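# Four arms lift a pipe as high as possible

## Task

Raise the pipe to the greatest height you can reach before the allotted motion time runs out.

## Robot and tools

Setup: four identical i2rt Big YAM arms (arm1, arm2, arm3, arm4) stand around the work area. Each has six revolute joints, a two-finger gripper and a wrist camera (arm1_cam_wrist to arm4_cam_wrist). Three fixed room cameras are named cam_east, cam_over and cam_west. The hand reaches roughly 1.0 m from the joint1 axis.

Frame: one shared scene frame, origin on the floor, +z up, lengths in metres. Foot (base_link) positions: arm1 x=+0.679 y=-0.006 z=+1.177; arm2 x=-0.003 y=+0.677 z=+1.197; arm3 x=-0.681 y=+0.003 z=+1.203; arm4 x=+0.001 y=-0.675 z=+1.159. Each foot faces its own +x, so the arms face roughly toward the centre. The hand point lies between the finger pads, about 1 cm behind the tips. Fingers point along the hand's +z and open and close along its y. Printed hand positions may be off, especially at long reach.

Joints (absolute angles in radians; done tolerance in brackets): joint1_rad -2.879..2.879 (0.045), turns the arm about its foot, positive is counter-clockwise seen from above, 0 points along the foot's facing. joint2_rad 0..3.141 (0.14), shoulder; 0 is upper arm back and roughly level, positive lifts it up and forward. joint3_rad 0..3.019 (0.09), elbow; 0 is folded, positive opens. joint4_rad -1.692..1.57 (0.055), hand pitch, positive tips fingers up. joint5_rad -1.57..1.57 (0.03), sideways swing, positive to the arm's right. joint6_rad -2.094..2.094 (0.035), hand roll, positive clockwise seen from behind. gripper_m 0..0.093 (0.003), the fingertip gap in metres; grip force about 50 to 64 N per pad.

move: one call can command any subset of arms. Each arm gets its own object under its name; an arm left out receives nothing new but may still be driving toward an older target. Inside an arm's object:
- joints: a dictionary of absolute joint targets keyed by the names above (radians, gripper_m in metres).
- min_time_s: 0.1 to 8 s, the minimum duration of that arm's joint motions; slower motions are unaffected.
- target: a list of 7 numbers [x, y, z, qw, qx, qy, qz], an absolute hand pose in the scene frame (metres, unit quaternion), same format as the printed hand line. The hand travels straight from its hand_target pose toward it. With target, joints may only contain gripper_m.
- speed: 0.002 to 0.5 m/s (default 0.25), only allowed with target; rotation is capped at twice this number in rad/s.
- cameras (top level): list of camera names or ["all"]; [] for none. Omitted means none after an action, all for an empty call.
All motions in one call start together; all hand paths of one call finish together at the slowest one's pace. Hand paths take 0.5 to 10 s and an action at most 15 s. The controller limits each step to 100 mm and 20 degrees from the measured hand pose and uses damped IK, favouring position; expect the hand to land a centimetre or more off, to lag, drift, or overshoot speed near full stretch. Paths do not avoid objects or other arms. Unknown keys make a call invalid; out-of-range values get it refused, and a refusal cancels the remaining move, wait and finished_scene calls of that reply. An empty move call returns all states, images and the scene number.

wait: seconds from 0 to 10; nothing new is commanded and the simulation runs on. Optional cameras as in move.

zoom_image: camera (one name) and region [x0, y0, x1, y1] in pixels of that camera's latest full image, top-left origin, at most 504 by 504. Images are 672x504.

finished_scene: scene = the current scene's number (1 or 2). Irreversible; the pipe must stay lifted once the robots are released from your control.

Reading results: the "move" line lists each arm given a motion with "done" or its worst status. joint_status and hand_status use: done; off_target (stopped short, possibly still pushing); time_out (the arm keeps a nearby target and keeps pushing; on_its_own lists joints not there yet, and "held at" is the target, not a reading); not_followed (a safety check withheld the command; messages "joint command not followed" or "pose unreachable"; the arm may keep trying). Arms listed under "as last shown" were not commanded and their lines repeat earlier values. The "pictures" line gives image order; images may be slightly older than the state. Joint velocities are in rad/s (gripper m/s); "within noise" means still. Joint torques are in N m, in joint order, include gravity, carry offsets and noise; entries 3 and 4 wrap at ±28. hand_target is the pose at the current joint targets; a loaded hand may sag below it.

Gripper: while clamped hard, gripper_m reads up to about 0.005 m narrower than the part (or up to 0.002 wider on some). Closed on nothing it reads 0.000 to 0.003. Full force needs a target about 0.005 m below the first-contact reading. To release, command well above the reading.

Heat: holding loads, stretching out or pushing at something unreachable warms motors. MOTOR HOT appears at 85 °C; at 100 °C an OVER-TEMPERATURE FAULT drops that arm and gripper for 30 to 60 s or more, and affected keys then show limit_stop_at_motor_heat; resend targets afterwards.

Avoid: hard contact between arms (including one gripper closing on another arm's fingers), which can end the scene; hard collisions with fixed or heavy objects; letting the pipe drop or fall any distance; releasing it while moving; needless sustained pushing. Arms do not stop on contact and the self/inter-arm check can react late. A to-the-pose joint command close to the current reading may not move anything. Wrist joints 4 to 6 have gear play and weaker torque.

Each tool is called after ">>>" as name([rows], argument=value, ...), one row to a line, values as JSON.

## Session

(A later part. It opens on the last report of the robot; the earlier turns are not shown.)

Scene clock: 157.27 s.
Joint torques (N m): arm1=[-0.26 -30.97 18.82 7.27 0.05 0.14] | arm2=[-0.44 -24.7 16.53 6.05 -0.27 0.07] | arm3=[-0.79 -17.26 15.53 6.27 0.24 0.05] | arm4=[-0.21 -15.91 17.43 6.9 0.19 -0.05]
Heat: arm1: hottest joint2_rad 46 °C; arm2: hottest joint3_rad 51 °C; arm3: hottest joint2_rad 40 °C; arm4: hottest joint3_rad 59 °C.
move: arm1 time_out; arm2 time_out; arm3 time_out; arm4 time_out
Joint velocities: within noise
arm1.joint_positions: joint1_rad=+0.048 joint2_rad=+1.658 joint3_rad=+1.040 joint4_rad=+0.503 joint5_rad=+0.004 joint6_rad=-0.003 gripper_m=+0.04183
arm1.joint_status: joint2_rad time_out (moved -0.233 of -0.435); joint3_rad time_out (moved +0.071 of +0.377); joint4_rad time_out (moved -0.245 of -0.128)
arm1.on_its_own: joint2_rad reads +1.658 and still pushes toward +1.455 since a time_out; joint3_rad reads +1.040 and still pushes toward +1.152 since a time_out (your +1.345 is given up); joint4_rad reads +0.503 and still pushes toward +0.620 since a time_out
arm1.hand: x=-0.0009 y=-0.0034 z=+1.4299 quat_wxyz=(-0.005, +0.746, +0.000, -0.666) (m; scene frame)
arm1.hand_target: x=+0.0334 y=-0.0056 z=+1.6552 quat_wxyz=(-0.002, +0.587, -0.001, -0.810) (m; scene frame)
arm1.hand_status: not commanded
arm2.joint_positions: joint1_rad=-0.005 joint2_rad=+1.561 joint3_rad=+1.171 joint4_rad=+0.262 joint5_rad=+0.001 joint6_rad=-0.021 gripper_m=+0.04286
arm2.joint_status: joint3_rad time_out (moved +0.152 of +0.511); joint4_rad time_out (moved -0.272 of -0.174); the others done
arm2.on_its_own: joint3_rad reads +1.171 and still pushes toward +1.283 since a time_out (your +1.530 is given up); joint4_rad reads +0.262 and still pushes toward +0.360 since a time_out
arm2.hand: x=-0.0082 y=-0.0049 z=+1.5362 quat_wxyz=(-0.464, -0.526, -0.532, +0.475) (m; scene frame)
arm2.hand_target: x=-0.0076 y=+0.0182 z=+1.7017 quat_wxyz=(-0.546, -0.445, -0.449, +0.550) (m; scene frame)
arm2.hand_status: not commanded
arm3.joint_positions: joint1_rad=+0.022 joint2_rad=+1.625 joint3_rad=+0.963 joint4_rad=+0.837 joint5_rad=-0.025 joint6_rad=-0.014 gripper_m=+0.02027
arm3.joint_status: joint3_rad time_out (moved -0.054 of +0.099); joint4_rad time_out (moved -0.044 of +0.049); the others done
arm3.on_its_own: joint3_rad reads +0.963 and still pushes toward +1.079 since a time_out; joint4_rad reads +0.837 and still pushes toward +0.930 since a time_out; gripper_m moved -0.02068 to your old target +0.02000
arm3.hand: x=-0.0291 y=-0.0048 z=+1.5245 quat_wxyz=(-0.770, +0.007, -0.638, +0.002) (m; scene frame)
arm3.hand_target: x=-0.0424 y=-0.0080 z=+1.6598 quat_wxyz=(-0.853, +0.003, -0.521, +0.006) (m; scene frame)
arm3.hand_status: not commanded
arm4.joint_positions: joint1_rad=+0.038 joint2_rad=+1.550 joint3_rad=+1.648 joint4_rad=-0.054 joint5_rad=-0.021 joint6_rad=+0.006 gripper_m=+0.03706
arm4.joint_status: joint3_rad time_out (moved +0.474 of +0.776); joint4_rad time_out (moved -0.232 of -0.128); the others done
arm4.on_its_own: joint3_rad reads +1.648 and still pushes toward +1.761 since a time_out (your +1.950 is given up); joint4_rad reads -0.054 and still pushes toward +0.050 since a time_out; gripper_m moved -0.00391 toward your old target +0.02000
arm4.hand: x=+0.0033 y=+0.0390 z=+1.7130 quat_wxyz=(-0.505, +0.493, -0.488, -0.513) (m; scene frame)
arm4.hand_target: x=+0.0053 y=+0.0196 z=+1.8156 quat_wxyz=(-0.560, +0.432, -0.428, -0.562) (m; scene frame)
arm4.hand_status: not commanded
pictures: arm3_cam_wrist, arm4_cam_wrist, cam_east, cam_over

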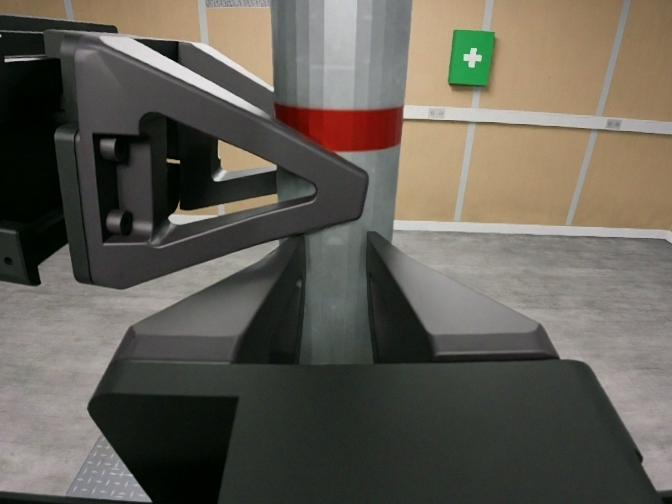

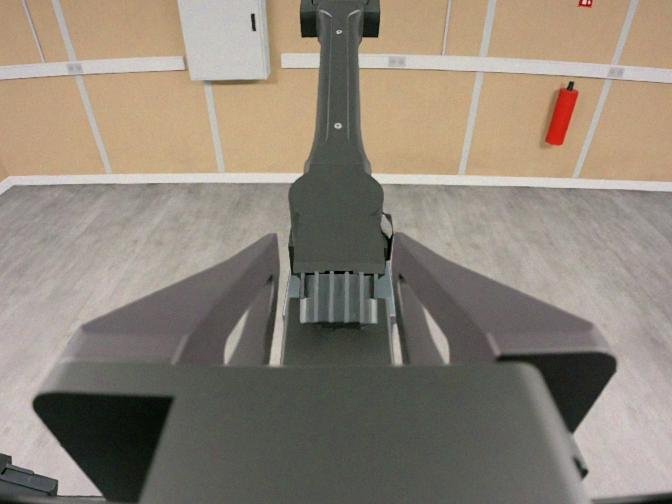

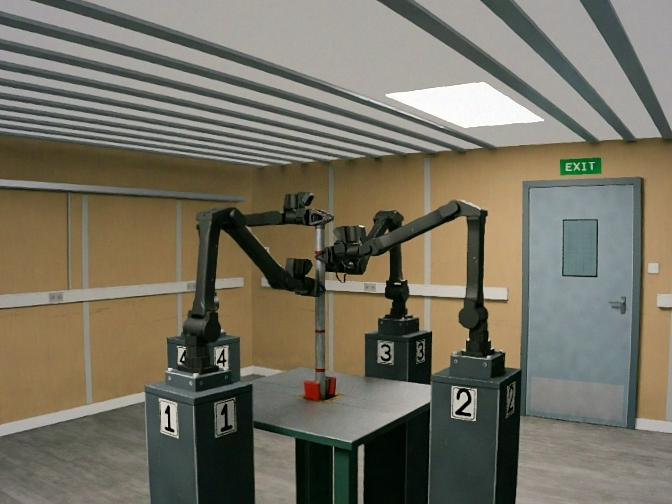

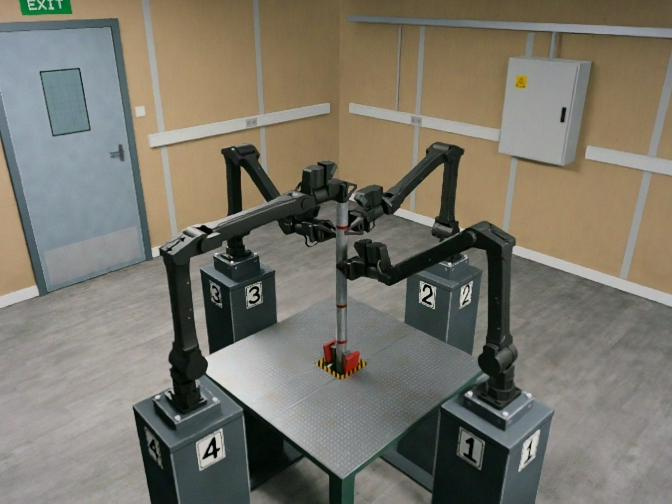

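>>> move(arm3={"joints":{"joint2_rad":1.66,"joint3_rad":0.6,"joint4_rad":1.0}}, arm4={"joints":{"gripper_m":0.093}}, cameras=["cam_over","cam_east","cam_west","arm4_cam_wrist"])

Scene clock: 197.23 s.
Joint torques (N m): arm1=[-0.38 -30.97 18.73 7.28 0.05 0.14] | arm2=[-0.5 -24.76 16.44 6.05 -0.27 0.07] | arm3=[-0.79 -9.82 5.04 3.02 0.05 0.05] | arm4=[-0.26 -14.33 12.38 2.96 0.15 -0.05]
Heat: arm1: hottest joint3_rad 53 °C; arm2: hottest joint3_rad 59 °C; arm3: hottest joint3_rad 51 °C; arm4: hottest joint3_rad 61 °C.
move: arm3 done; arm4 done
Joint velocities: within noise
arm1: as last shown
arm1.on_its_own: joint2_rad reads +1.658 and still pushes toward +1.455 since a time_out; joint3_rad reads +1.040 and still pushes toward +1.152 since a time_out (your +1.345 is given up); joint4_rad reads +0.503 and still pushes toward +0.620 since a time_out
arm2.joint_positions: joint1_rad=-0.005 joint2_rad=+1.561 joint3_rad=+1.171 joint4_rad=+0.262 joint5_rad=+0.001 joint6_rad=-0.019 gripper_m=+0.04286
arm2.joint_status: not commanded
arm2.on_its_own: joint3_rad reads +1.171 and still pushes toward +1.283 since a time_out (your +1.530 is given up); joint4_rad reads +0.262 and still pushes toward +0.360 since a time_out
arm2.hand: x=-0.0082 y=-0.0049 z=+1.5362 quat_wxyz=(-0.465, -0.526, -0.531, +0.474) (m; scene frame)
arm2.hand_target: x=-0.0076 y=+0.0182 z=+1.7017 quat_wxyz=(-0.546, -0.446, -0.449, +0.549) (m; scene frame)
arm2.hand_status: not commanded
arm3.joint_positions: joint1_rad=+0.022 joint2_rad=+1.660 joint3_rad=+0.597 joint4_rad=+0.982 joint5_rad=-0.014 joint6_rad=-0.012 gripper_m=+0.02010
arm3.joint_status: all done
arm3.hand: x=-0.1263 y=-0.0043 z=+1.3583 quat_wxyz=(-0.683, +0.002, -0.730, +0.002) (m; scene frame)
arm3.hand_target: x=-0.1251 y=-0.0060 z=+1.3644 quat_wxyz=(-0.691, -0.001, -0.723, +0.003) (m; scene frame)
arm3.hand_status: not commanded
arm4.joint_positions: joint1_rad=+0.040 joint2_rad=+1.536 joint3_rad=+1.717 joint4_rad=+0.033 joint5_rad=-0.013 joint6_rad=+0.007 gripper_m=+0.09292
arm4.joint_status: all done
arm4.on_its_own: joint3_rad is held at +1.761, not at your +1.950, since a time_out; joint4_rad moved +0.087 to your old target +0.050
arm4.hand: x=+0.0031 y=+0.0243 z=+1.7875 quat_wxyz=(-0.546, +0.446, -0.444, -0.552) (m; scene frame)
arm4.hand_target: x=+0.0063 y=+0.0196 z=+1.8159 quat_wxyz=(-0.562, +0.430, -0.429, -0.562) (m; scene frame)
arm4.hand_status: not commanded
pictures: arm4_cam_wrist, cam_east, cam_over, cam_west

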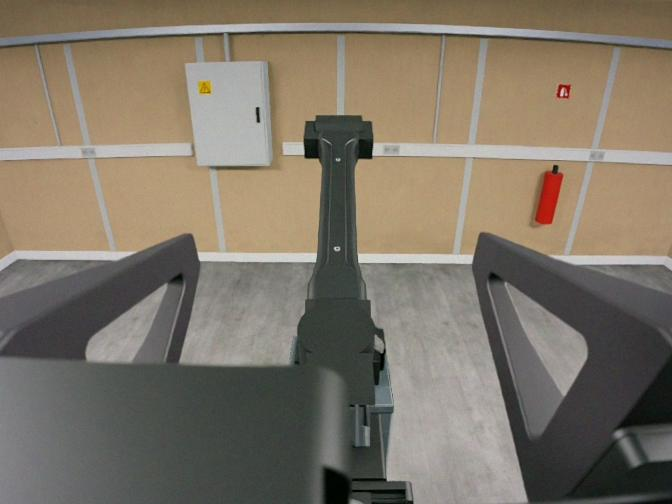

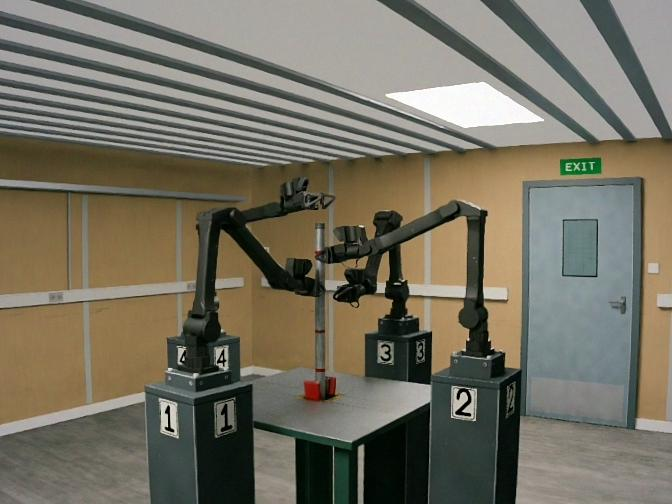

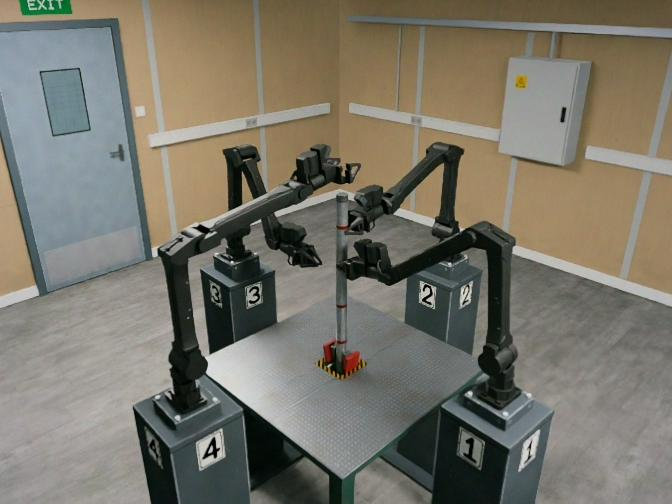

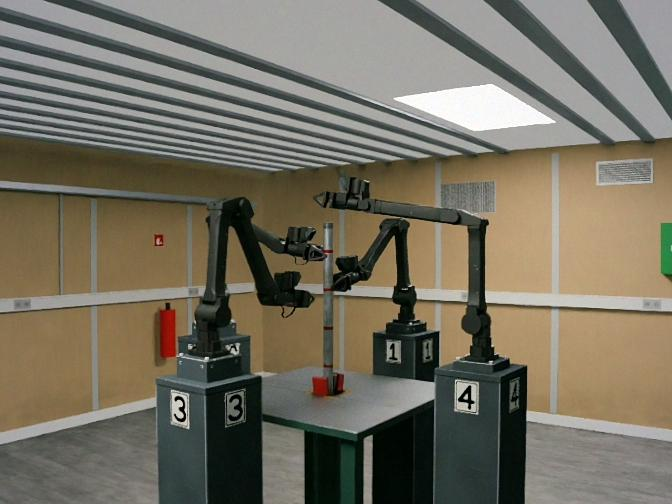

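>>> move(arm1={"joints":{"joint2_rad":1.658,"joint3_rad":1.04,"joint4_rad":0.52}}, arm2={"joints":{"joint2_rad":1.561,"joint3_rad":1.171,"joint4_rad":0.28}}, arm3={"joints":{"joint2_rad":1.95,"joint3_rad":0.6,"joint4_rad":1.25,"gripper_m":0.093}}, arm4={"joints":{"joint2_rad":1.45,"joint3_rad":1.4,"joint4_rad":0.05}})

>>> move(arm1={"joints":{"gripper_m":0.093}}, arm2={"joints":{"gripper_m":0.093}}, cameras=["cam_over"])

Scene clock: 218.27 s.
Joint torques (N m): arm1=[-0.26 -15.44 9.99 3.77 0.05 0.13] | arm2=[-0.38 -15.38 8.85 3.15 -0.27 0.07] | arm3=[-0.73 -10.75 3.04 3.33 0.06 0.05] | arm4=[-0.32 -14.27 10.26 3.04 0.15 -0.05]
Heat: arm1: hottest joint3_rad 57 °C; arm2: hottest joint3_rad 62 °C; arm3: hottest joint3_rad 45 °C; arm4: hottest joint3_rad 58 °C.
move: arm1 done; arm2 done; arm3 done; arm4 done
Joint velocities: within noise
arm1.joint_positions: joint1_rad=+0.048 joint2_rad=+1.667 joint3_rad=+1.030 joint4_rad=+0.488 joint5_rad=+0.002 joint6_rad=-0.003 gripper_m=+0.04183
arm1.joint_status: all done
arm1.hand: x=+0.0009 y=-0.0036 z=+1.4150 quat_wxyz=(-0.005, +0.757, +0.000, -0.653) (m; scene frame)
arm1.hand_target: x=-0.0016 y=-0.0049 z=+1.4348 quat_wxyz=(-0.001, +0.739, -0.001, -0.673) (m; scene frame)
arm1.hand_status: not commanded
arm2.joint_positions: joint1_rad=-0.005 joint2_rad=+1.564 joint3_rad=+1.167 joint4_rad=+0.256 joint5_rad=+0.001 joint6_rad=-0.019 gripper_m=+0.04286
arm2.joint_status: all done
arm2.hand: x=-0.0082 y=-0.0046 z=+1.5302 quat_wxyz=(-0.461, -0.529, -0.535, +0.471) (m; scene frame)
arm2.hand_target: x=-0.0071 y=-0.0053 z=+1.5414 quat_wxyz=(-0.474, -0.522, -0.526, +0.476) (m; scene frame)
arm2.hand_status: not commanded
arm3.joint_positions: joint1_rad=+0.022 joint2_rad=+1.950 joint3_rad=+0.597 joint4_rad=+1.223 joint5_rad=-0.014 joint6_rad=-0.012 gripper_m=+0.09290
arm3.joint_status: all done
arm3.hand: x=-0.1277 y=-0.0038 z=+1.2625 quat_wxyz=(-0.665, +0.002, -0.747, +0.002) (m; scene frame)
arm3.hand_target: x=-0.1259 y=-0.0055 z=+1.2698 quat_wxyz=(-0.676, -0.001, -0.737, +0.003) (m; scene frame)
arm3.hand_status: not commanded
arm4.joint_positions: joint1_rad=+0.040 joint2_rad=+1.458 joint3_rad=+1.389 joint4_rad=+0.033 joint5_rad=-0.013 joint6_rad=+0.007 gripper_m=+0.09292
arm4.joint_status: all done
arm4.hand: x=+0.0031 y=+0.0044 z=+1.6337 quat_wxyz=(-0.486, +0.510, -0.510, -0.493) (m; scene frame)
arm4.hand_target: x=+0.0063 y=+0.0018 z=+1.6502 quat_wxyz=(-0.498, +0.501, -0.502, -0.499) (m; scene frame)
arm4.hand_status: not commanded
pictures: none

Scene clock: 219.00 s.
Joint torques (N m): arm1=[-0.26 -15.03 9.99 3.12 0.05 0.14] | arm2=[-0.44 -15.62 8.84 3.02 -0.18 0.07] | arm3=[-0.79 -10.87 3.08 3.34 0.05 0.05] | arm4=[-0.26 -14.33 10.19 3.04 0.15 -0.05]
Heat: arm1: hottest joint3_rad 56 °C; arm2: hottest joint3_rad 62 °C; arm3: hottest joint3_rad 45 °C; arm4: hottest joint3_rad 58 °C.
move: arm1 done; arm2 done
Joint velocities: within noise
arm1.joint_positions: joint1_rad=+0.048 joint2_rad=+1.664 joint3_rad=+1.030 joint4_rad=+0.502 joint5_rad=+0.001 joint6_rad=-0.003 gripper_m=+0.09282
arm1.joint_status: all done
arm1.hand: x=+0.0007 y=-0.0039 z=+1.4199 quat_wxyz=(-0.004, +0.752, +0.001, -0.659) (m; scene frame)
arm1.hand_target: x=-0.0016 y=-0.0051 z=+1.4350 quat_wxyz=(-0.001, +0.739, +0.000, -0.674) (m; scene frame)
arm1.hand_status: not commanded
arm2.joint_positions: joint1_rad=-0.005 joint2_rad=+1.564 joint3_rad=+1.167 joint4_rad=+0.259 joint5_rad=-0.003 joint6_rad=-0.014 gripper_m=+0.09286
arm2.joint_status: all done
arm2.hand: x=-0.0074 y=-0.0047 z=+1.5309 quat_wxyz=(-0.464, -0.529, -0.534, +0.469) (m; scene frame)
arm2.hand_target: x=-0.0067 y=-0.0053 z=+1.5415 quat_wxyz=(-0.476, -0.523, -0.525, +0.474) (m; scene frame)
arm2.hand_status: not commanded
arm3, arm4: as last shown
pictures: cam_over

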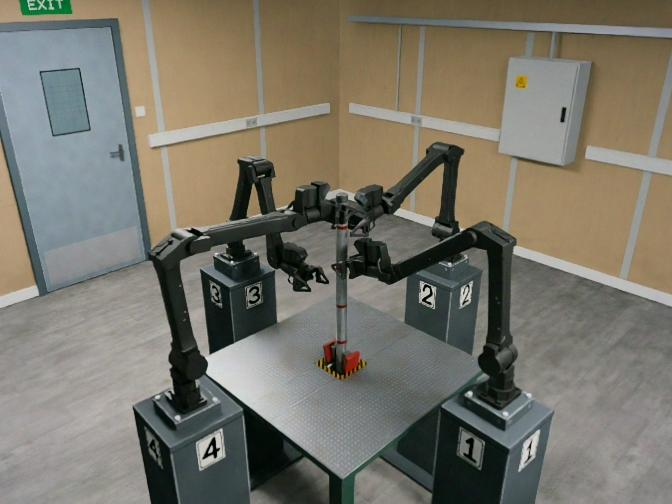

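>>> move(arm1={"joints":{"joint2_rad":1.97,"joint3_rad":0.98,"joint4_rad":1.01},"min_time_s":1}, arm2={"joints":{"joint2_rad":1.76,"joint3_rad":1.0,"joint4_rad":0.75},"min_time_s":1}, arm3={"joints":{"joint2_rad":2.24,"joint3_rad":1.03,"joint4_rad":1.13},"min_time_s":1}, arm4={"joints":{"joint2_rad":1.49,"joint3_rad":1.13,"joint4_rad":0.38},"min_time_s":1}, cameras=["cam_over","arm3_cam_wrist","cam_east"])

Scene clock: 227.87 s.
Joint torques (N m): arm1=[-0.32 -16.15 6.42 3.12 0.05 0.14] | arm2=[-0.44 -15.85 6.72 3.02 -0.18 0.07] | arm3=[-0.73 -13.98 5.98 1.59 0.05 0.05] | arm4=[-0.38 -12.92 9.14 3.36 0.15 -0.05]
Heat: arm1: hottest joint3_rad 54 °C; arm2: hottest joint3_rad 61 °C; arm3: hottest joint3_rad 44 °C; arm4: hottest joint3_rad 57 °C.
move: arm1 done; arm2 done; arm3 done; arm4 done
Joint velocities: within noise
arm1.joint_positions: joint1_rad=+0.048 joint2_rad=+1.964 joint3_rad=+0.983 joint4_rad=+0.986 joint5_rad=+0.001 joint6_rad=-0.003 gripper_m=+0.09289
arm1.joint_status: all done
arm1.hand: x=-0.0110 y=-0.0034 z=+1.3158 quat_wxyz=(-0.004, +0.705, +0.001, -0.709) (m; scene frame)
arm1.hand_target: x=-0.0102 y=-0.0046 z=+1.3161 quat_wxyz=(-0.001, +0.700, +0.000, -0.714) (m; scene frame)
arm1.hand_status: not commanded
arm2.joint_positions: joint1_rad=-0.005 joint2_rad=+1.758 joint3_rad=+1.005 joint4_rad=+0.727 joint5_rad=-0.003 joint6_rad=-0.014 gripper_m=+0.09293
arm2.joint_status: all done
arm2.hand: x=-0.0070 y=-0.0063 z=+1.4259 quat_wxyz=(-0.493, -0.502, -0.506, +0.499) (m; scene frame)
arm2.hand_target: x=-0.0062 y=-0.0053 z=+1.4275 quat_wxyz=(-0.501, -0.499, -0.501, +0.499) (m; scene frame)
arm2.hand_status: not commanded
arm3.joint_positions: joint1_rad=+0.022 joint2_rad=+2.230 joint3_rad=+0.999 joint4_rad=+1.140 joint5_rad=-0.014 joint6_rad=-0.012 gripper_m=+0.09290
arm3.joint_status: all done
arm3.hand: x=+0.0012 y=-0.0056 z=+1.2178 quat_wxyz=(-0.679, +0.002, -0.734, +0.002) (m; scene frame)
arm3.hand_target: x=+0.0113 y=-0.0078 z=+1.2198 quat_wxyz=(-0.683, -0.001, -0.731, +0.003) (m; scene frame)
arm3.hand_status: not commanded
arm4.joint_positions: joint1_rad=+0.040 joint2_rad=+1.485 joint3_rad=+1.126 joint4_rad=+0.356 joint5_rad=-0.013 joint6_rad=+0.007 gripper_m=+0.09292
arm4.joint_status: all done
arm4.hand: x=+0.0031 y=-0.0092 z=+1.5331 quat_wxyz=(-0.494, +0.503, -0.502, -0.501) (m; scene frame)
arm4.hand_target: x=+0.0063 y=-0.0074 z=+1.5382 quat_wxyz=(-0.503, +0.496, -0.497, -0.504) (m; scene frame)
arm4.hand_status: not commanded
pictures: arm3_cam_wrist, cam_east, cam_over

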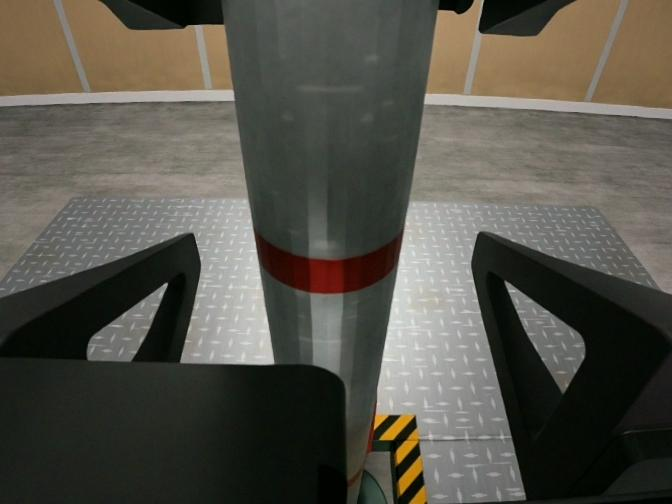

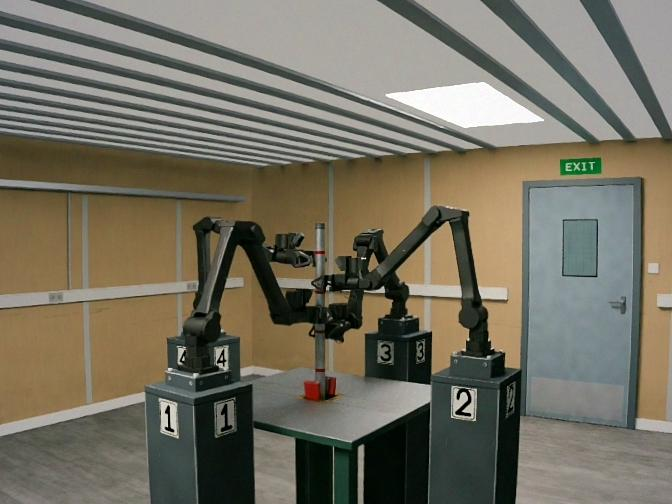

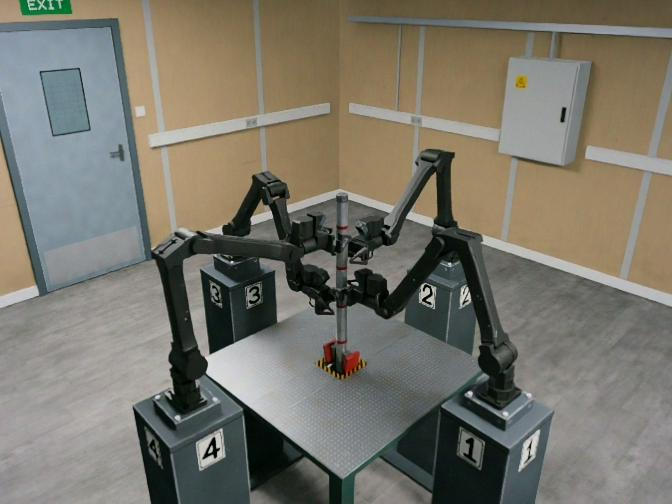

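>>> move(arm1={"joints":{"gripper_m":0.02}}, arm3={"joints":{"gripper_m":0.01}}, arm2={"joints":{"gripper_m":0.02}}, arm4={"joints":{"gripper_m":0.01}})

>>> move(arm1={"joints":{"joint2_rad":1.24,"joint3_rad":1.535,"joint4_rad":0.295},"min_time_s":3}, arm2={"joints":{"joint2_rad":1.235,"joint3_rad":1.74,"joint4_rad":0.085},"min_time_s":3}, arm3={"joints":{"joint2_rad":1.34,"joint3_rad":1.30,"joint4_rad":0.58},"min_time_s":3}, arm4={"joints":{"joint2_rad":1.33,"joint3_rad":2.16,"joint4_rad":-0.27},"min_time_s":3}, cameras=["cam_over","arm3_cam_wrist","cam_east","arm4_cam_wrist"])

Scene clock: 262.33 s.
Joint torques (N m): arm1=[-0.32 -16.03 6.45 3.12 0.05 0.14] | arm2=[-0.26 -15.79 6.71 3 -0.27 0.05] | arm3=[-0.79 -13.98 5.98 1.61 0.15 0.01] | arm4=[-0.32 -12.92 9.16 3.36 -0.07 -0.05]
Heat: arm1: hottest joint3_rad 48 °C; arm2: hottest joint3_rad 52 °C; arm3: hottest joint3_rad 41 °C; arm4: hottest joint3_rad 50 °C.
move: arm1 off_target; arm2 off_target; arm3 off_target; arm4 off_target
Joint velocities: within noise
arm1.joint_positions: joint1_rad=+0.048 joint2_rad=+1.964 joint3_rad=+0.983 joint4_rad=+0.986 joint5_rad=+0.001 joint6_rad=-0.004 gripper_m=+0.04218
arm1.joint_status: gripper_m off_target (ended at +0.04221, target +0.02000)
arm1.hand: x=-0.0110 y=-0.0034 z=+1.3158 quat_wxyz=(-0.005, +0.705, +0.001, -0.709) (m; scene frame)
arm1.hand_target: x=-0.0102 y=-0.0046 z=+1.3160 quat_wxyz=(-0.001, +0.700, +0.000, -0.714) (m; scene frame)
arm1.hand_status: not commanded
arm2.joint_positions: joint1_rad=-0.008 joint2_rad=+1.758 joint3_rad=+1.005 joint4_rad=+0.727 joint5_rad=+0.001 joint6_rad=-0.013 gripper_m=+0.04301
arm2.joint_status: gripper_m off_target (ended at +0.04304, target +0.02000)
arm2.hand: x=-0.0096 y=-0.0063 z=+1.4259 quat_wxyz=(-0.492, -0.504, -0.504, +0.500) (m; scene frame)
arm2.hand_target: x=-0.0067 y=-0.0053 z=+1.4275 quat_wxyz=(-0.500, -0.499, -0.501, +0.500) (m; scene frame)
arm2.hand_status: not commanded
arm3.joint_positions: joint1_rad=+0.022 joint2_rad=+2.230 joint3_rad=+0.999 joint4_rad=+1.140 joint5_rad=-0.022 joint6_rad=-0.003 gripper_m=+0.04081
arm3.joint_status: gripper_m off_target (ended at +0.04084, target +0.01000)
arm3.hand: x=+0.0012 y=-0.0043 z=+1.2178 quat_wxyz=(-0.679, +0.001, -0.734, -0.004) (m; scene frame)
arm3.hand_target: x=+0.0113 y=-0.0069 z=+1.2199 quat_wxyz=(-0.683, -0.002, -0.730, -0.001) (m; scene frame)
arm3.hand_status: not commanded
arm4.joint_positions: joint1_rad=+0.040 joint2_rad=+1.485 joint3_rad=+1.126 joint4_rad=+0.356 joint5_rad=-0.008 joint6_rad=+0.006 gripper_m=+0.04037
arm4.joint_status: gripper_m off_target (ended at +0.04039, target +0.01000)
arm4.hand: x=+0.0039 y=-0.0092 z=+1.5331 quat_wxyz=(-0.496, +0.502, -0.503, -0.499) (m; scene frame)
arm4.hand_target: x=+0.0062 y=-0.0074 z=+1.5382 quat_wxyz=(-0.503, +0.497, -0.497, -0.503) (m; scene frame)
arm4.hand_status: not commanded
pictures: none

Scene clock: 268.13 s.
Joint torques (N m): arm1=[-0.32 -32.56 20.86 6.17 0.05 0.14] | arm2=[-0.21 -35.31 17.22 5.44 -0.21 0.03] | arm3=[-0.85 -29.39 16.17 7.15 0.13 -0.03] | arm4=[-0.26 -25.35 16.96 6.9 -0.07 -0.05]
Heat: arm1: hottest joint3_rad 55 °C; arm2: hottest joint3_rad 58 °C; arm3: hottest joint3_rad 44 °C; arm4: hottest joint3_rad 57 °C.
move: arm1 time_out; arm2 time_out; arm3 time_out; arm4 time_out
Joint velocities: within noise
arm1.joint_positions: joint1_rad=+0.048 joint2_rad=+1.474 joint3_rad=+1.318 joint4_rad=+0.202 joint5_rad=+0.005 joint6_rad=-0.007 gripper_m=+0.04218
arm1.joint_status: joint2_rad time_out (moved -0.490 of -0.724); joint3_rad time_out (moved +0.335 of +0.552); joint4_rad time_out (moved -0.784 of -0.691)
arm1.on_its_own: joint2_rad reads +1.474 and still pushes toward +1.240 since a time_out; joint3_rad reads +1.318 and still pushes toward +1.431 since a time_out (your +1.535 is given up); joint4_rad reads +0.202 and still pushes toward +0.295 since a time_out
arm1.hand: x=+0.0015 y=-0.0040 z=+1.6436 quat_wxyz=(-0.007, +0.690, +0.001, -0.724) (m; scene frame)
arm1.hand_target: x=+0.1217 y=-0.0065 z=+1.8757 quat_wxyz=(-0.004, +0.517, +0.000, -0.856) (m; scene frame)
arm1.hand_status: not commanded
arm2.joint_positions: joint1_rad=-0.008 joint2_rad=+1.475 joint3_rad=+1.517 joint4_rad=+0.001 joint5_rad=+0.000 joint6_rad=-0.010 gripper_m=+0.04301
arm2.joint_status: joint2_rad time_out (moved -0.283 of -0.523); joint3_rad time_out (moved +0.512 of +0.735); joint4_rad time_out (moved -0.726 of -0.642)
arm2.on_its_own: joint2_rad reads +1.475 and still pushes toward +1.235 since a time_out; joint3_rad reads +1.517 and still pushes toward +1.630 since a time_out (your +1.740 is given up); joint4_rad reads +0.001 and still pushes toward +0.085 since a time_out
arm2.hand: x=-0.0105 y=+0.0000 z=+1.7446 quat_wxyz=(-0.510, -0.487, -0.486, +0.516) (m; scene frame)
arm2.hand_target: x=-0.0081 y=+0.1507 z=+1.9736 quat_wxyz=(-0.605, -0.364, -0.365, +0.607) (m; scene frame)
arm2.hand_status: not commanded
arm3.joint_positions: joint1_rad=+0.023 joint2_rad=+1.578 joint3_rad=+1.107 joint4_rad=+0.467 joint5_rad=-0.022 joint6_rad=+0.000 gripper_m=+0.04081
arm3.joint_status: joint2_rad time_out (moved -0.652 of -0.890); joint3_rad time_out (moved +0.108 of +0.301); joint4_rad time_out (moved -0.673 of -0.560)
arm3.on_its_own: joint2_rad reads +1.578 and still pushes toward +1.340 since a time_out; joint3_rad reads +1.107 and still pushes toward +1.220 since a time_out; joint4_rad reads +0.467 and still pushes toward +0.580 since a time_out
arm3.hand: x=-0.0042 y=-0.0053 z=+1.5465 quat_wxyz=(-0.710, +0.001, -0.704, -0.004) (m; scene frame)
arm3.hand_target: x=-0.0849 y=-0.0078 z=+1.7888 quat_wxyz=(-0.852, +0.002, -0.523, +0.003) (m; scene frame)
arm3.hand_status: not commanded
arm4.joint_positions: joint1_rad=+0.040 joint2_rad=+1.481 joint3_rad=+1.932 joint4_rad=-0.375 joint5_rad=-0.008 joint6_rad=+0.009 gripper_m=+0.04042
arm4.joint_status: joint2_rad time_out (moved -0.004 of -0.155); joint3_rad time_out (moved +0.806 of +1.034); joint4_rad time_out (moved -0.730 of -0.626)
arm4.on_its_own: joint2_rad reads +1.481 and still pushes toward +1.330 since a time_out; joint3_rad reads +1.932 and still pushes toward +2.045 since a time_out (your +2.160 is given up); joint4_rad reads -0.375 and still pushes toward -0.270 since a time_out
arm4.hand: x=+0.0035 y=-0.0230 z=+1.8537 quat_wxyz=(-0.515, +0.481, -0.483, -0.519) (m; scene frame)
arm4.hand_target: x=+0.0041 y=-0.1589 z=+2.0270 quat_wxyz=(-0.596, +0.380, -0.379, -0.597) (m; scene frame)
arm4.hand_status: not commanded
pictures: arm3_cam_wrist, arm4_cam_wrist, cam_east, cam_over

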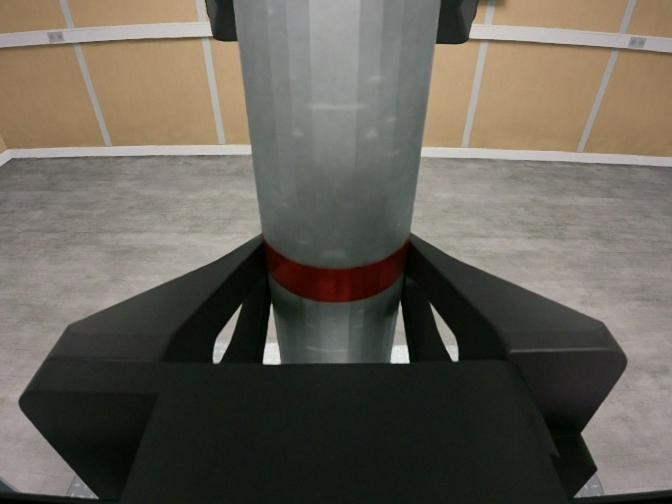

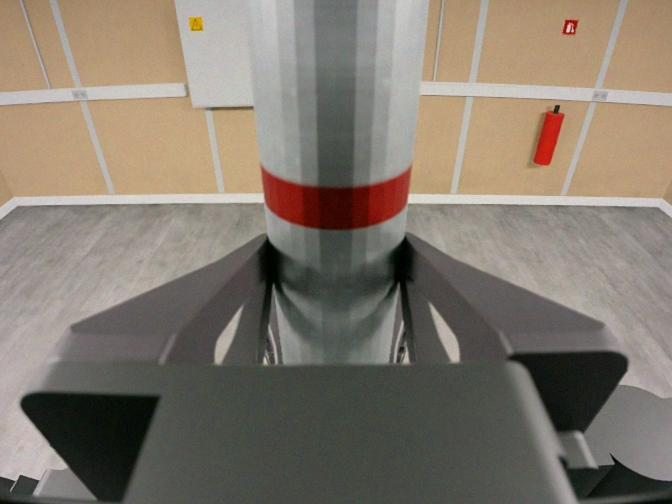

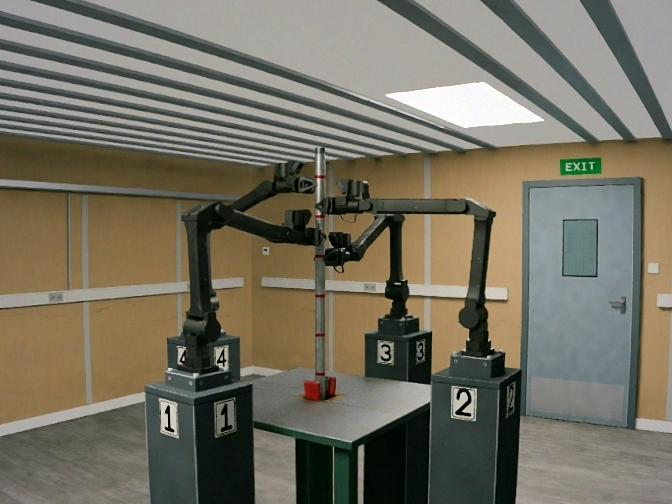

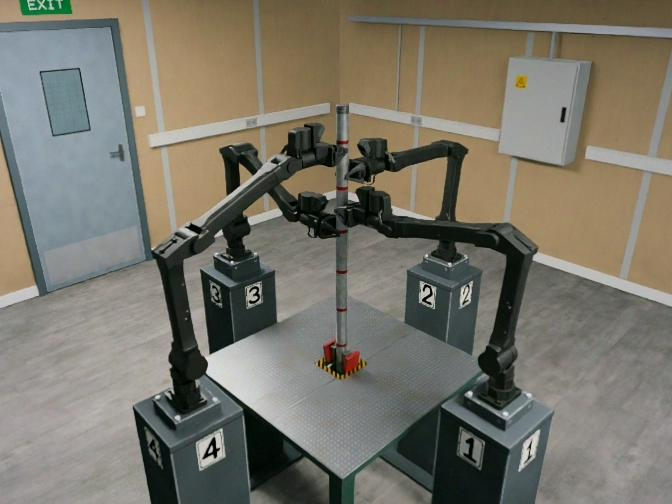

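>>> move(arm1={"target":[-0.012,-0.008,1.285,0,0.7071,0,-0.7071],"speed":0.35,"joints":{"gripper_m":0.093}}, arm3={"target":[0.010,-0.010,1.18,0.66,0,0.751,0],"speed":0.35,"joints":{"gripper_m":0.093}}, arm2={"target":[-0.004,-0.012,1.395,0.5,0.5,0.5,-0.5],"speed":0.35,"joints":{"gripper_m":0.093}}, arm4={"target":[0.008,0.005,1.505,0.5,-0.5,0.5,0.5],"speed":0.35,"joints":{"gripper_m":0.093}}, cameras=["cam_over","arm3_cam_wrist","cam_east"])

Scene clock: 293.13 s.
Joint torques (N m): arm1=[0.21 -17.03 8.87 3.07 0.09 0.18] | arm2=[0.21 -17.32 8.18 3.06 0.13 0.03] | arm3=[-1.44 -14.8 5.34 3.23 -0.13 -0.08] | arm4=[-0.56 -14.21 9.29 3.37 -0.07 -0.08]
Heat: arm1: hottest joint3_rad 64 °C; arm2: hottest joint3_rad 61 °C; arm3: hottest joint3_rad 48 °C; arm4: hottest joint3_rad 62 °C.
move: arm1 off_target; arm2 off_target; arm3 off_target; arm4 off_target
Joint velocities: within noise
arm1.joint_positions: joint1_rad=+0.049 joint2_rad=+2.039 joint3_rad=+0.945 joint4_rad=+1.031 joint5_rad=+0.002 joint6_rad=-0.003 gripper_m=+0.09289
arm1.joint_status: all done
arm1.hand: x=+0.0027 y=-0.0032 z=+1.2605 quat_wxyz=(-0.004, +0.729, +0.000, -0.685) (m; scene frame)
arm1.hand_target: x=-0.0104 y=-0.0084 z=+1.2861 quat_wxyz=(+0.002, +0.706, -0.001, -0.708) (m; scene frame)
arm1.hand_status: off_target (0.029 m and 3.6 deg from the pose sent, 0.359 m and 2.8 deg at the start; pose on its path clipped on 15 of 82 steps)
arm2.joint_positions: joint1_rad=-0.008 joint2_rad=+1.846 joint3_rad=+0.972 joint4_rad=+0.807 joint5_rad=-0.008 joint6_rad=-0.010 gripper_m=+0.09292
arm2.joint_status: all done
arm2.hand: x=-0.0078 y=-0.0039 z=+1.3702 quat_wxyz=(-0.484, -0.512, -0.516, +0.486) (m; scene frame)
arm2.hand_target: x=-0.0032 y=-0.0110 z=+1.3954 quat_wxyz=(-0.502, -0.499, -0.501, +0.499) (m; scene frame)
arm2.hand_status: off_target (0.026 m and 3.3 deg from the pose sent, 0.350 m and 3.1 deg at the start; pose on its path clipped on 15 of 82 steps)
arm3.joint_positions: joint1_rad=+0.023 joint2_rad=+2.301 joint3_rad=+1.020 joint4_rad=+1.091 joint5_rad=-0.014 joint6_rad=-0.001 gripper_m=+0.09292
arm3.joint_status: all done
arm3.hand: x=-0.0023 y=-0.0048 z=+1.1663 quat_wxyz=(-0.642, -0.002, -0.767, -0.002) (m; scene frame)
arm3.hand_target: x=+0.0091 y=-0.0113 z=+1.1809 quat_wxyz=(-0.661, -0.002, -0.750, +0.003) (m; scene frame)
arm3.hand_status: off_target (0.019 m and 2.7 deg from the pose sent, 0.367 m and 7.9 deg at the start; pose on its path clipped on 10 of 82 steps)
arm4.joint_positions: joint1_rad=+0.040 joint2_rad=+1.557 joint3_rad=+1.104 joint4_rad=+0.420 joint5_rad=-0.010 joint6_rad=+0.010 gripper_m=+0.09292
arm4.joint_status: all done
arm4.hand: x=+0.0038 y=+0.0036 z=+1.4893 quat_wxyz=(-0.487, +0.508, -0.511, -0.493) (m; scene frame)
arm4.hand_target: x=+0.0080 y=+0.0046 z=+1.5051 quat_wxyz=(-0.500, +0.499, -0.500, -0.500) (m; scene frame)
arm4.hand_status: off_target (0.016 m and 2.3 deg from the pose sent, 0.350 m and 4.0 deg at the start; pose on its path clipped on 14 of 82 steps)
pictures: arm3_cam_wrist, cam_east, cam_over

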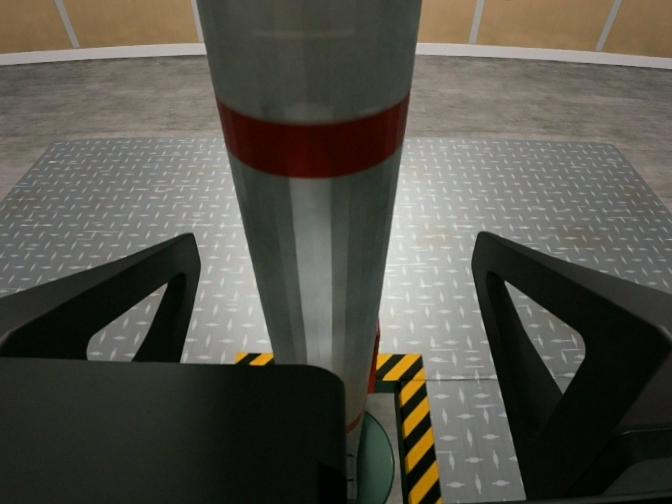

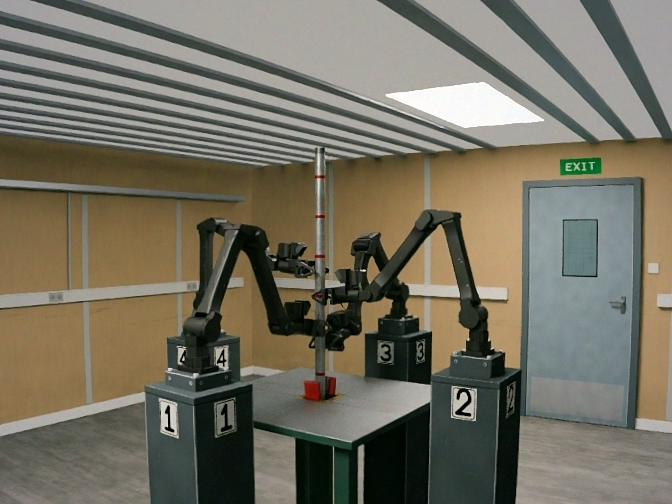

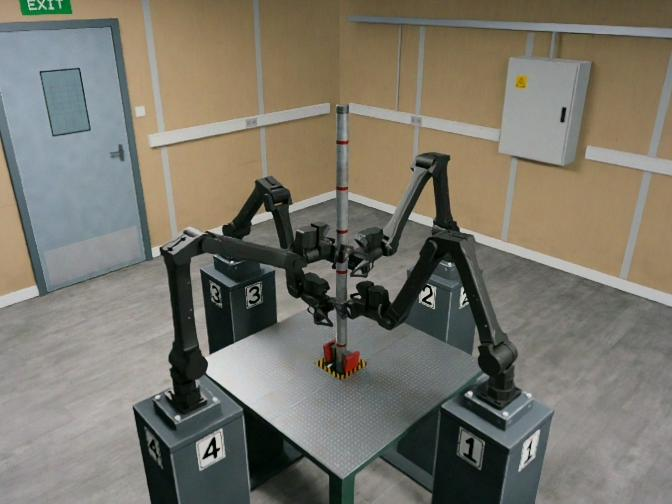

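>>> move(arm1={"joints":{"gripper_m":0.01}}, arm3={"joints":{"gripper_m":0.01}}, arm2={"joints":{"gripper_m":0.01}}, arm4={"joints":{"gripper_m":0.01}})

>>> move(arm1={"joints":{"joint2_rad":1.23,"joint3_rad":1.585,"joint4_rad":0.23},"min_time_s":2.2}, arm2={"joints":{"joint2_rad":1.24,"joint3_rad":1.805,"joint4_rad":0.03},"min_time_s":2.2}, arm3={"joints":{"joint2_rad":1.30,"joint3_rad":1.365,"joint4_rad":0.53},"min_time_s":2.2}, arm4={"joints":{"joint2_rad":1.40,"joint3_rad":2.32,"joint4_rad":-0.35},"min_time_s":2.2}, cameras=["cam_over","cam_east","arm4_cam_wrist"])

Scene clock: 302.60 s.
Joint torques (N m): arm1=[0.21 -17.03 8.91 3.06 0.14 0.19] | arm2=[0.15 -17.26 8.18 3.03 -0.15 0.04] | arm3=[-1.44 -14.8 5.34 3.22 0.07 -0.07] | arm4=[-0.5 -14.45 9.36 3.38 -0.07 -0.08]
Heat: arm1: hottest joint3_rad 59 °C; arm2: hottest joint3_rad 59 °C; arm3: hottest joint3_rad 47 °C; arm4: hottest joint3_rad 58 °C.
move: arm1 off_target; arm2 off_target; arm3 off_target; arm4 off_target
Joint velocities: within noise
arm1.joint_positions: joint1_rad=+0.049 joint2_rad=+2.039 joint3_rad=+0.945 joint4_rad=+1.031 joint5_rad=-0.004 joint6_rad=-0.003 gripper_m=+0.04148
arm1.joint_status: gripper_m off_target (ended at +0.04151, target +0.01000)
arm1.hand: x=+0.0027 y=-0.0043 z=+1.2605 quat_wxyz=(-0.002, +0.729, +0.002, -0.685) (m; scene frame)
arm1.hand_target: x=-0.0104 y=-0.0093 z=+1.2860 quat_wxyz=(+0.004, +0.706, +0.001, -0.708) (m; scene frame)
arm1.hand_status: not commanded
arm2.joint_positions: joint1_rad=-0.008 joint2_rad=+1.846 joint3_rad=+0.972 joint4_rad=+0.807 joint5_rad=+0.004 joint6_rad=-0.011 gripper_m=+0.04278
arm2.joint_status: gripper_m off_target (ended at +0.04281, target +0.01000)
arm2.hand: x=-0.0099 y=-0.0039 z=+1.3702 quat_wxyz=(-0.481, -0.515, -0.513, +0.490) (m; scene frame)
arm2.hand_target: x=-0.0040 y=-0.0110 z=+1.3954 quat_wxyz=(-0.500, -0.499, -0.500, +0.501) (m; scene frame)
arm2.hand_status: not commanded
arm3.joint_positions: joint1_rad=+0.023 joint2_rad=+2.301 joint3_rad=+1.021 joint4_rad=+1.093 joint5_rad=-0.027 joint6_rad=+0.000 gripper_m=+0.04063
arm3.joint_status: gripper_m off_target (ended at +0.04066, target +0.01000)
arm3.hand: x=-0.0020 y=-0.0027 z=+1.1669 quat_wxyz=(-0.643, +0.001, -0.766, -0.007) (m; scene frame)
arm3.hand_target: x=+0.0091 y=-0.0101 z=+1.1812 quat_wxyz=(-0.661, +0.000, -0.750, +0.000) (m; scene frame)
arm3.hand_status: not commanded
arm4.joint_positions: joint1_rad=+0.040 joint2_rad=+1.557 joint3_rad=+1.104 joint4_rad=+0.420 joint5_rad=-0.010 joint6_rad=+0.010 gripper_m=+0.04118
arm4.joint_status: gripper_m off_target (ended at +0.04121, target +0.01000)
arm4.hand: x=+0.0038 y=+0.0036 z=+1.4893 quat_wxyz=(-0.487, +0.508, -0.511, -0.493) (m; scene frame)
arm4.hand_target: x=+0.0080 y=+0.0046 z=+1.5051 quat_wxyz=(-0.500, +0.499, -0.500, -0.500) (m; scene frame)
arm4.hand_status: not commanded
pictures: none

Scene clock: 307.20 s.
Joint torques (N m): arm1=[0.38 -28.98 21.05 6.08 0.13 0.19] | arm2=[0.09 -34.32 17.22 5.39 -0.15 0.04] | arm3=[-1.38 -29.04 16.55 8.06 0.01 -0.08] | arm4=[-0.44 -27.11 16.54 7.19 -0.07 -0.07]
Heat: arm1: hottest joint3_rad 64 °C; arm2: hottest joint3_rad 65 °C; arm3: hottest joint3_rad 53 °C; arm4: hottest joint3_rad 62 °C.
move: arm1 time_out; arm2 time_out; arm3 time_out; arm4 time_out
Joint velocities: within noise
arm1.joint_positions: joint1_rad=+0.049 joint2_rad=+1.428 joint3_rad=+1.323 joint4_rad=+0.139 joint5_rad=+0.002 joint6_rad=-0.007 gripper_m=+0.04148
arm1.joint_status: joint2_rad time_out (moved -0.611 of -0.809); joint3_rad time_out (moved +0.377 of +0.640); joint4_rad time_out (moved -0.891 of -0.801)
arm1.on_its_own: joint2_rad reads +1.428 and still pushes toward +1.230 since a time_out; joint3_rad reads +1.323 and still pushes toward +1.435 since a time_out (your +1.585 is given up); joint4_rad reads +0.139 and still pushes toward +0.230 since a time_out
arm1.hand: x=+0.0165 y=-0.0049 z=+1.6611 quat_wxyz=(-0.006, +0.694, +0.002, -0.719) (m; scene frame)
arm1.hand_target: x=+0.1212 y=-0.0101 z=+1.8696 quat_wxyz=(+0.001, +0.538, +0.001, -0.843) (m; scene frame)
arm1.hand_status: not commanded
arm2.joint_positions: joint1_rad=-0.008 joint2_rad=+1.470 joint3_rad=+1.564 joint4_rad=-0.052 joint5_rad=+0.004 joint6_rad=-0.010 gripper_m=+0.04278
arm2.joint_status: joint2_rad time_out (moved -0.377 of -0.606); joint3_rad time_out (moved +0.592 of +0.833); joint4_rad time_out (moved -0.859 of -0.777)
arm2.on_its_own: joint2_rad reads +1.470 and still pushes toward +1.240 since a time_out; joint3_rad reads +1.564 and still pushes toward +1.676 since a time_out (your +1.805 is given up); joint4_rad reads -0.052 and still pushes toward +0.030 since a time_out
arm2.hand: x=-0.0114 y=+0.0034 z=+1.7638 quat_wxyz=(-0.508, -0.488, -0.486, +0.517) (m; scene frame)
arm2.hand_target: x=-0.0065 y=+0.1539 z=+1.9855 quat_wxyz=(-0.603, -0.369, -0.368, +0.604) (m; scene frame)
arm2.hand_status: not commanded
arm3.joint_positions: joint1_rad=+0.023 joint2_rad=+1.537 joint3_rad=+1.138 joint4_rad=+0.396 joint5_rad=-0.024 joint6_rad=+0.000 gripper_m=+0.04063
arm3.joint_status: joint2_rad time_out (moved -0.764 of -1.001); joint3_rad time_out (moved +0.117 of +0.344); joint4_rad time_out (moved -0.696 of -0.563)
arm3.on_its_own: joint2_rad reads +1.537 and still pushes toward +1.300 since a time_out; joint3_rad reads +1.138 and still pushes toward +1.251 since a time_out (your +1.365 is given up); joint4_rad reads +0.396 and still pushes toward +0.530 since a time_out
arm3.hand: x=-0.0085 y=-0.0051 z=+1.5739 quat_wxyz=(-0.711, +0.001, -0.703, -0.005) (m; scene frame)
arm3.hand_target: x=-0.1007 y=-0.0108 z=+1.8192 quat_wxyz=(-0.857, +0.003, -0.515, +0.007) (m; scene frame)
arm3.hand_status: not commanded
arm4.joint_positions: joint1_rad=+0.040 joint2_rad=+1.562 joint3_rad=+2.111 joint4_rad=-0.460 joint5_rad=-0.013 joint6_rad=+0.007 gripper_m=+0.04118
arm4.joint_status: joint2_rad time_out (moved +0.005 of -0.157); joint3_rad time_out (moved +1.007 of +1.216); joint4_rad time_out (moved -0.881 of -0.770)
arm4.on_its_own: joint2_rad reads +1.562 and still pushes toward +1.400 since a time_out; joint3_rad reads +2.111 and still pushes toward +2.223 since a time_out (your +2.320 is given up); joint4_rad reads -0.460 and still pushes toward -0.350 since a time_out
arm4.hand: x=+0.0028 y=-0.0104 z=+1.8857 quat_wxyz=(-0.517, +0.479, -0.479, -0.523) (m; scene frame)
arm4.hand_target: x=+0.0047 y=-0.1636 z=+2.0639 quat_wxyz=(-0.603, +0.374, -0.369, -0.601) (m; scene frame)
arm4.hand_status: not commanded
pictures: arm4_cam_wrist, cam_east, cam_over

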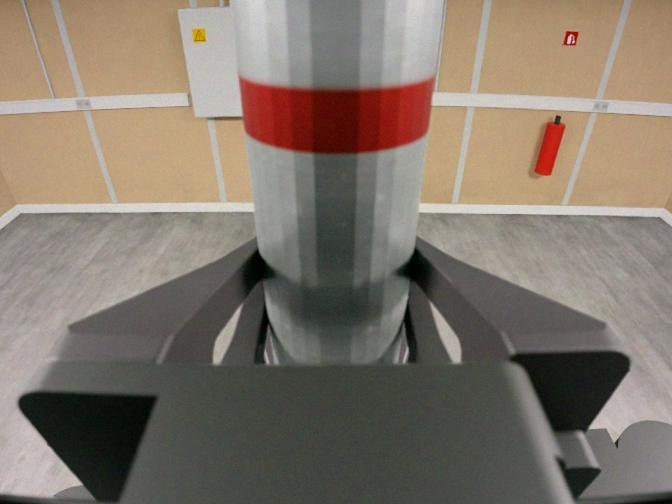

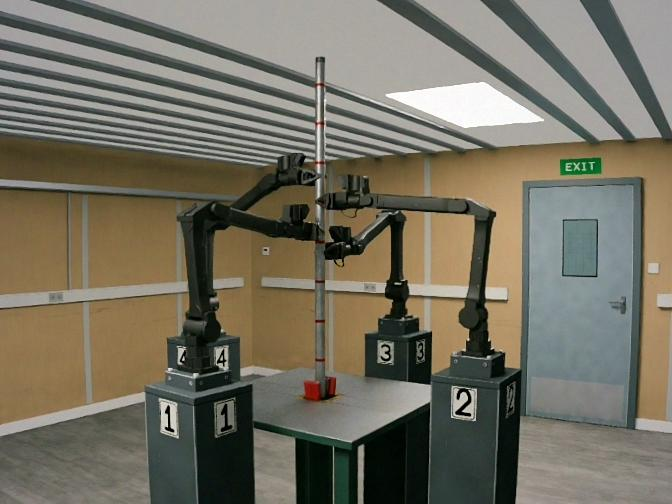

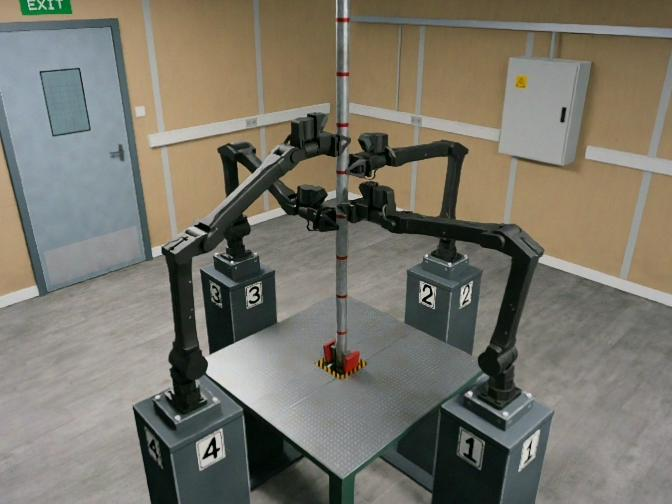

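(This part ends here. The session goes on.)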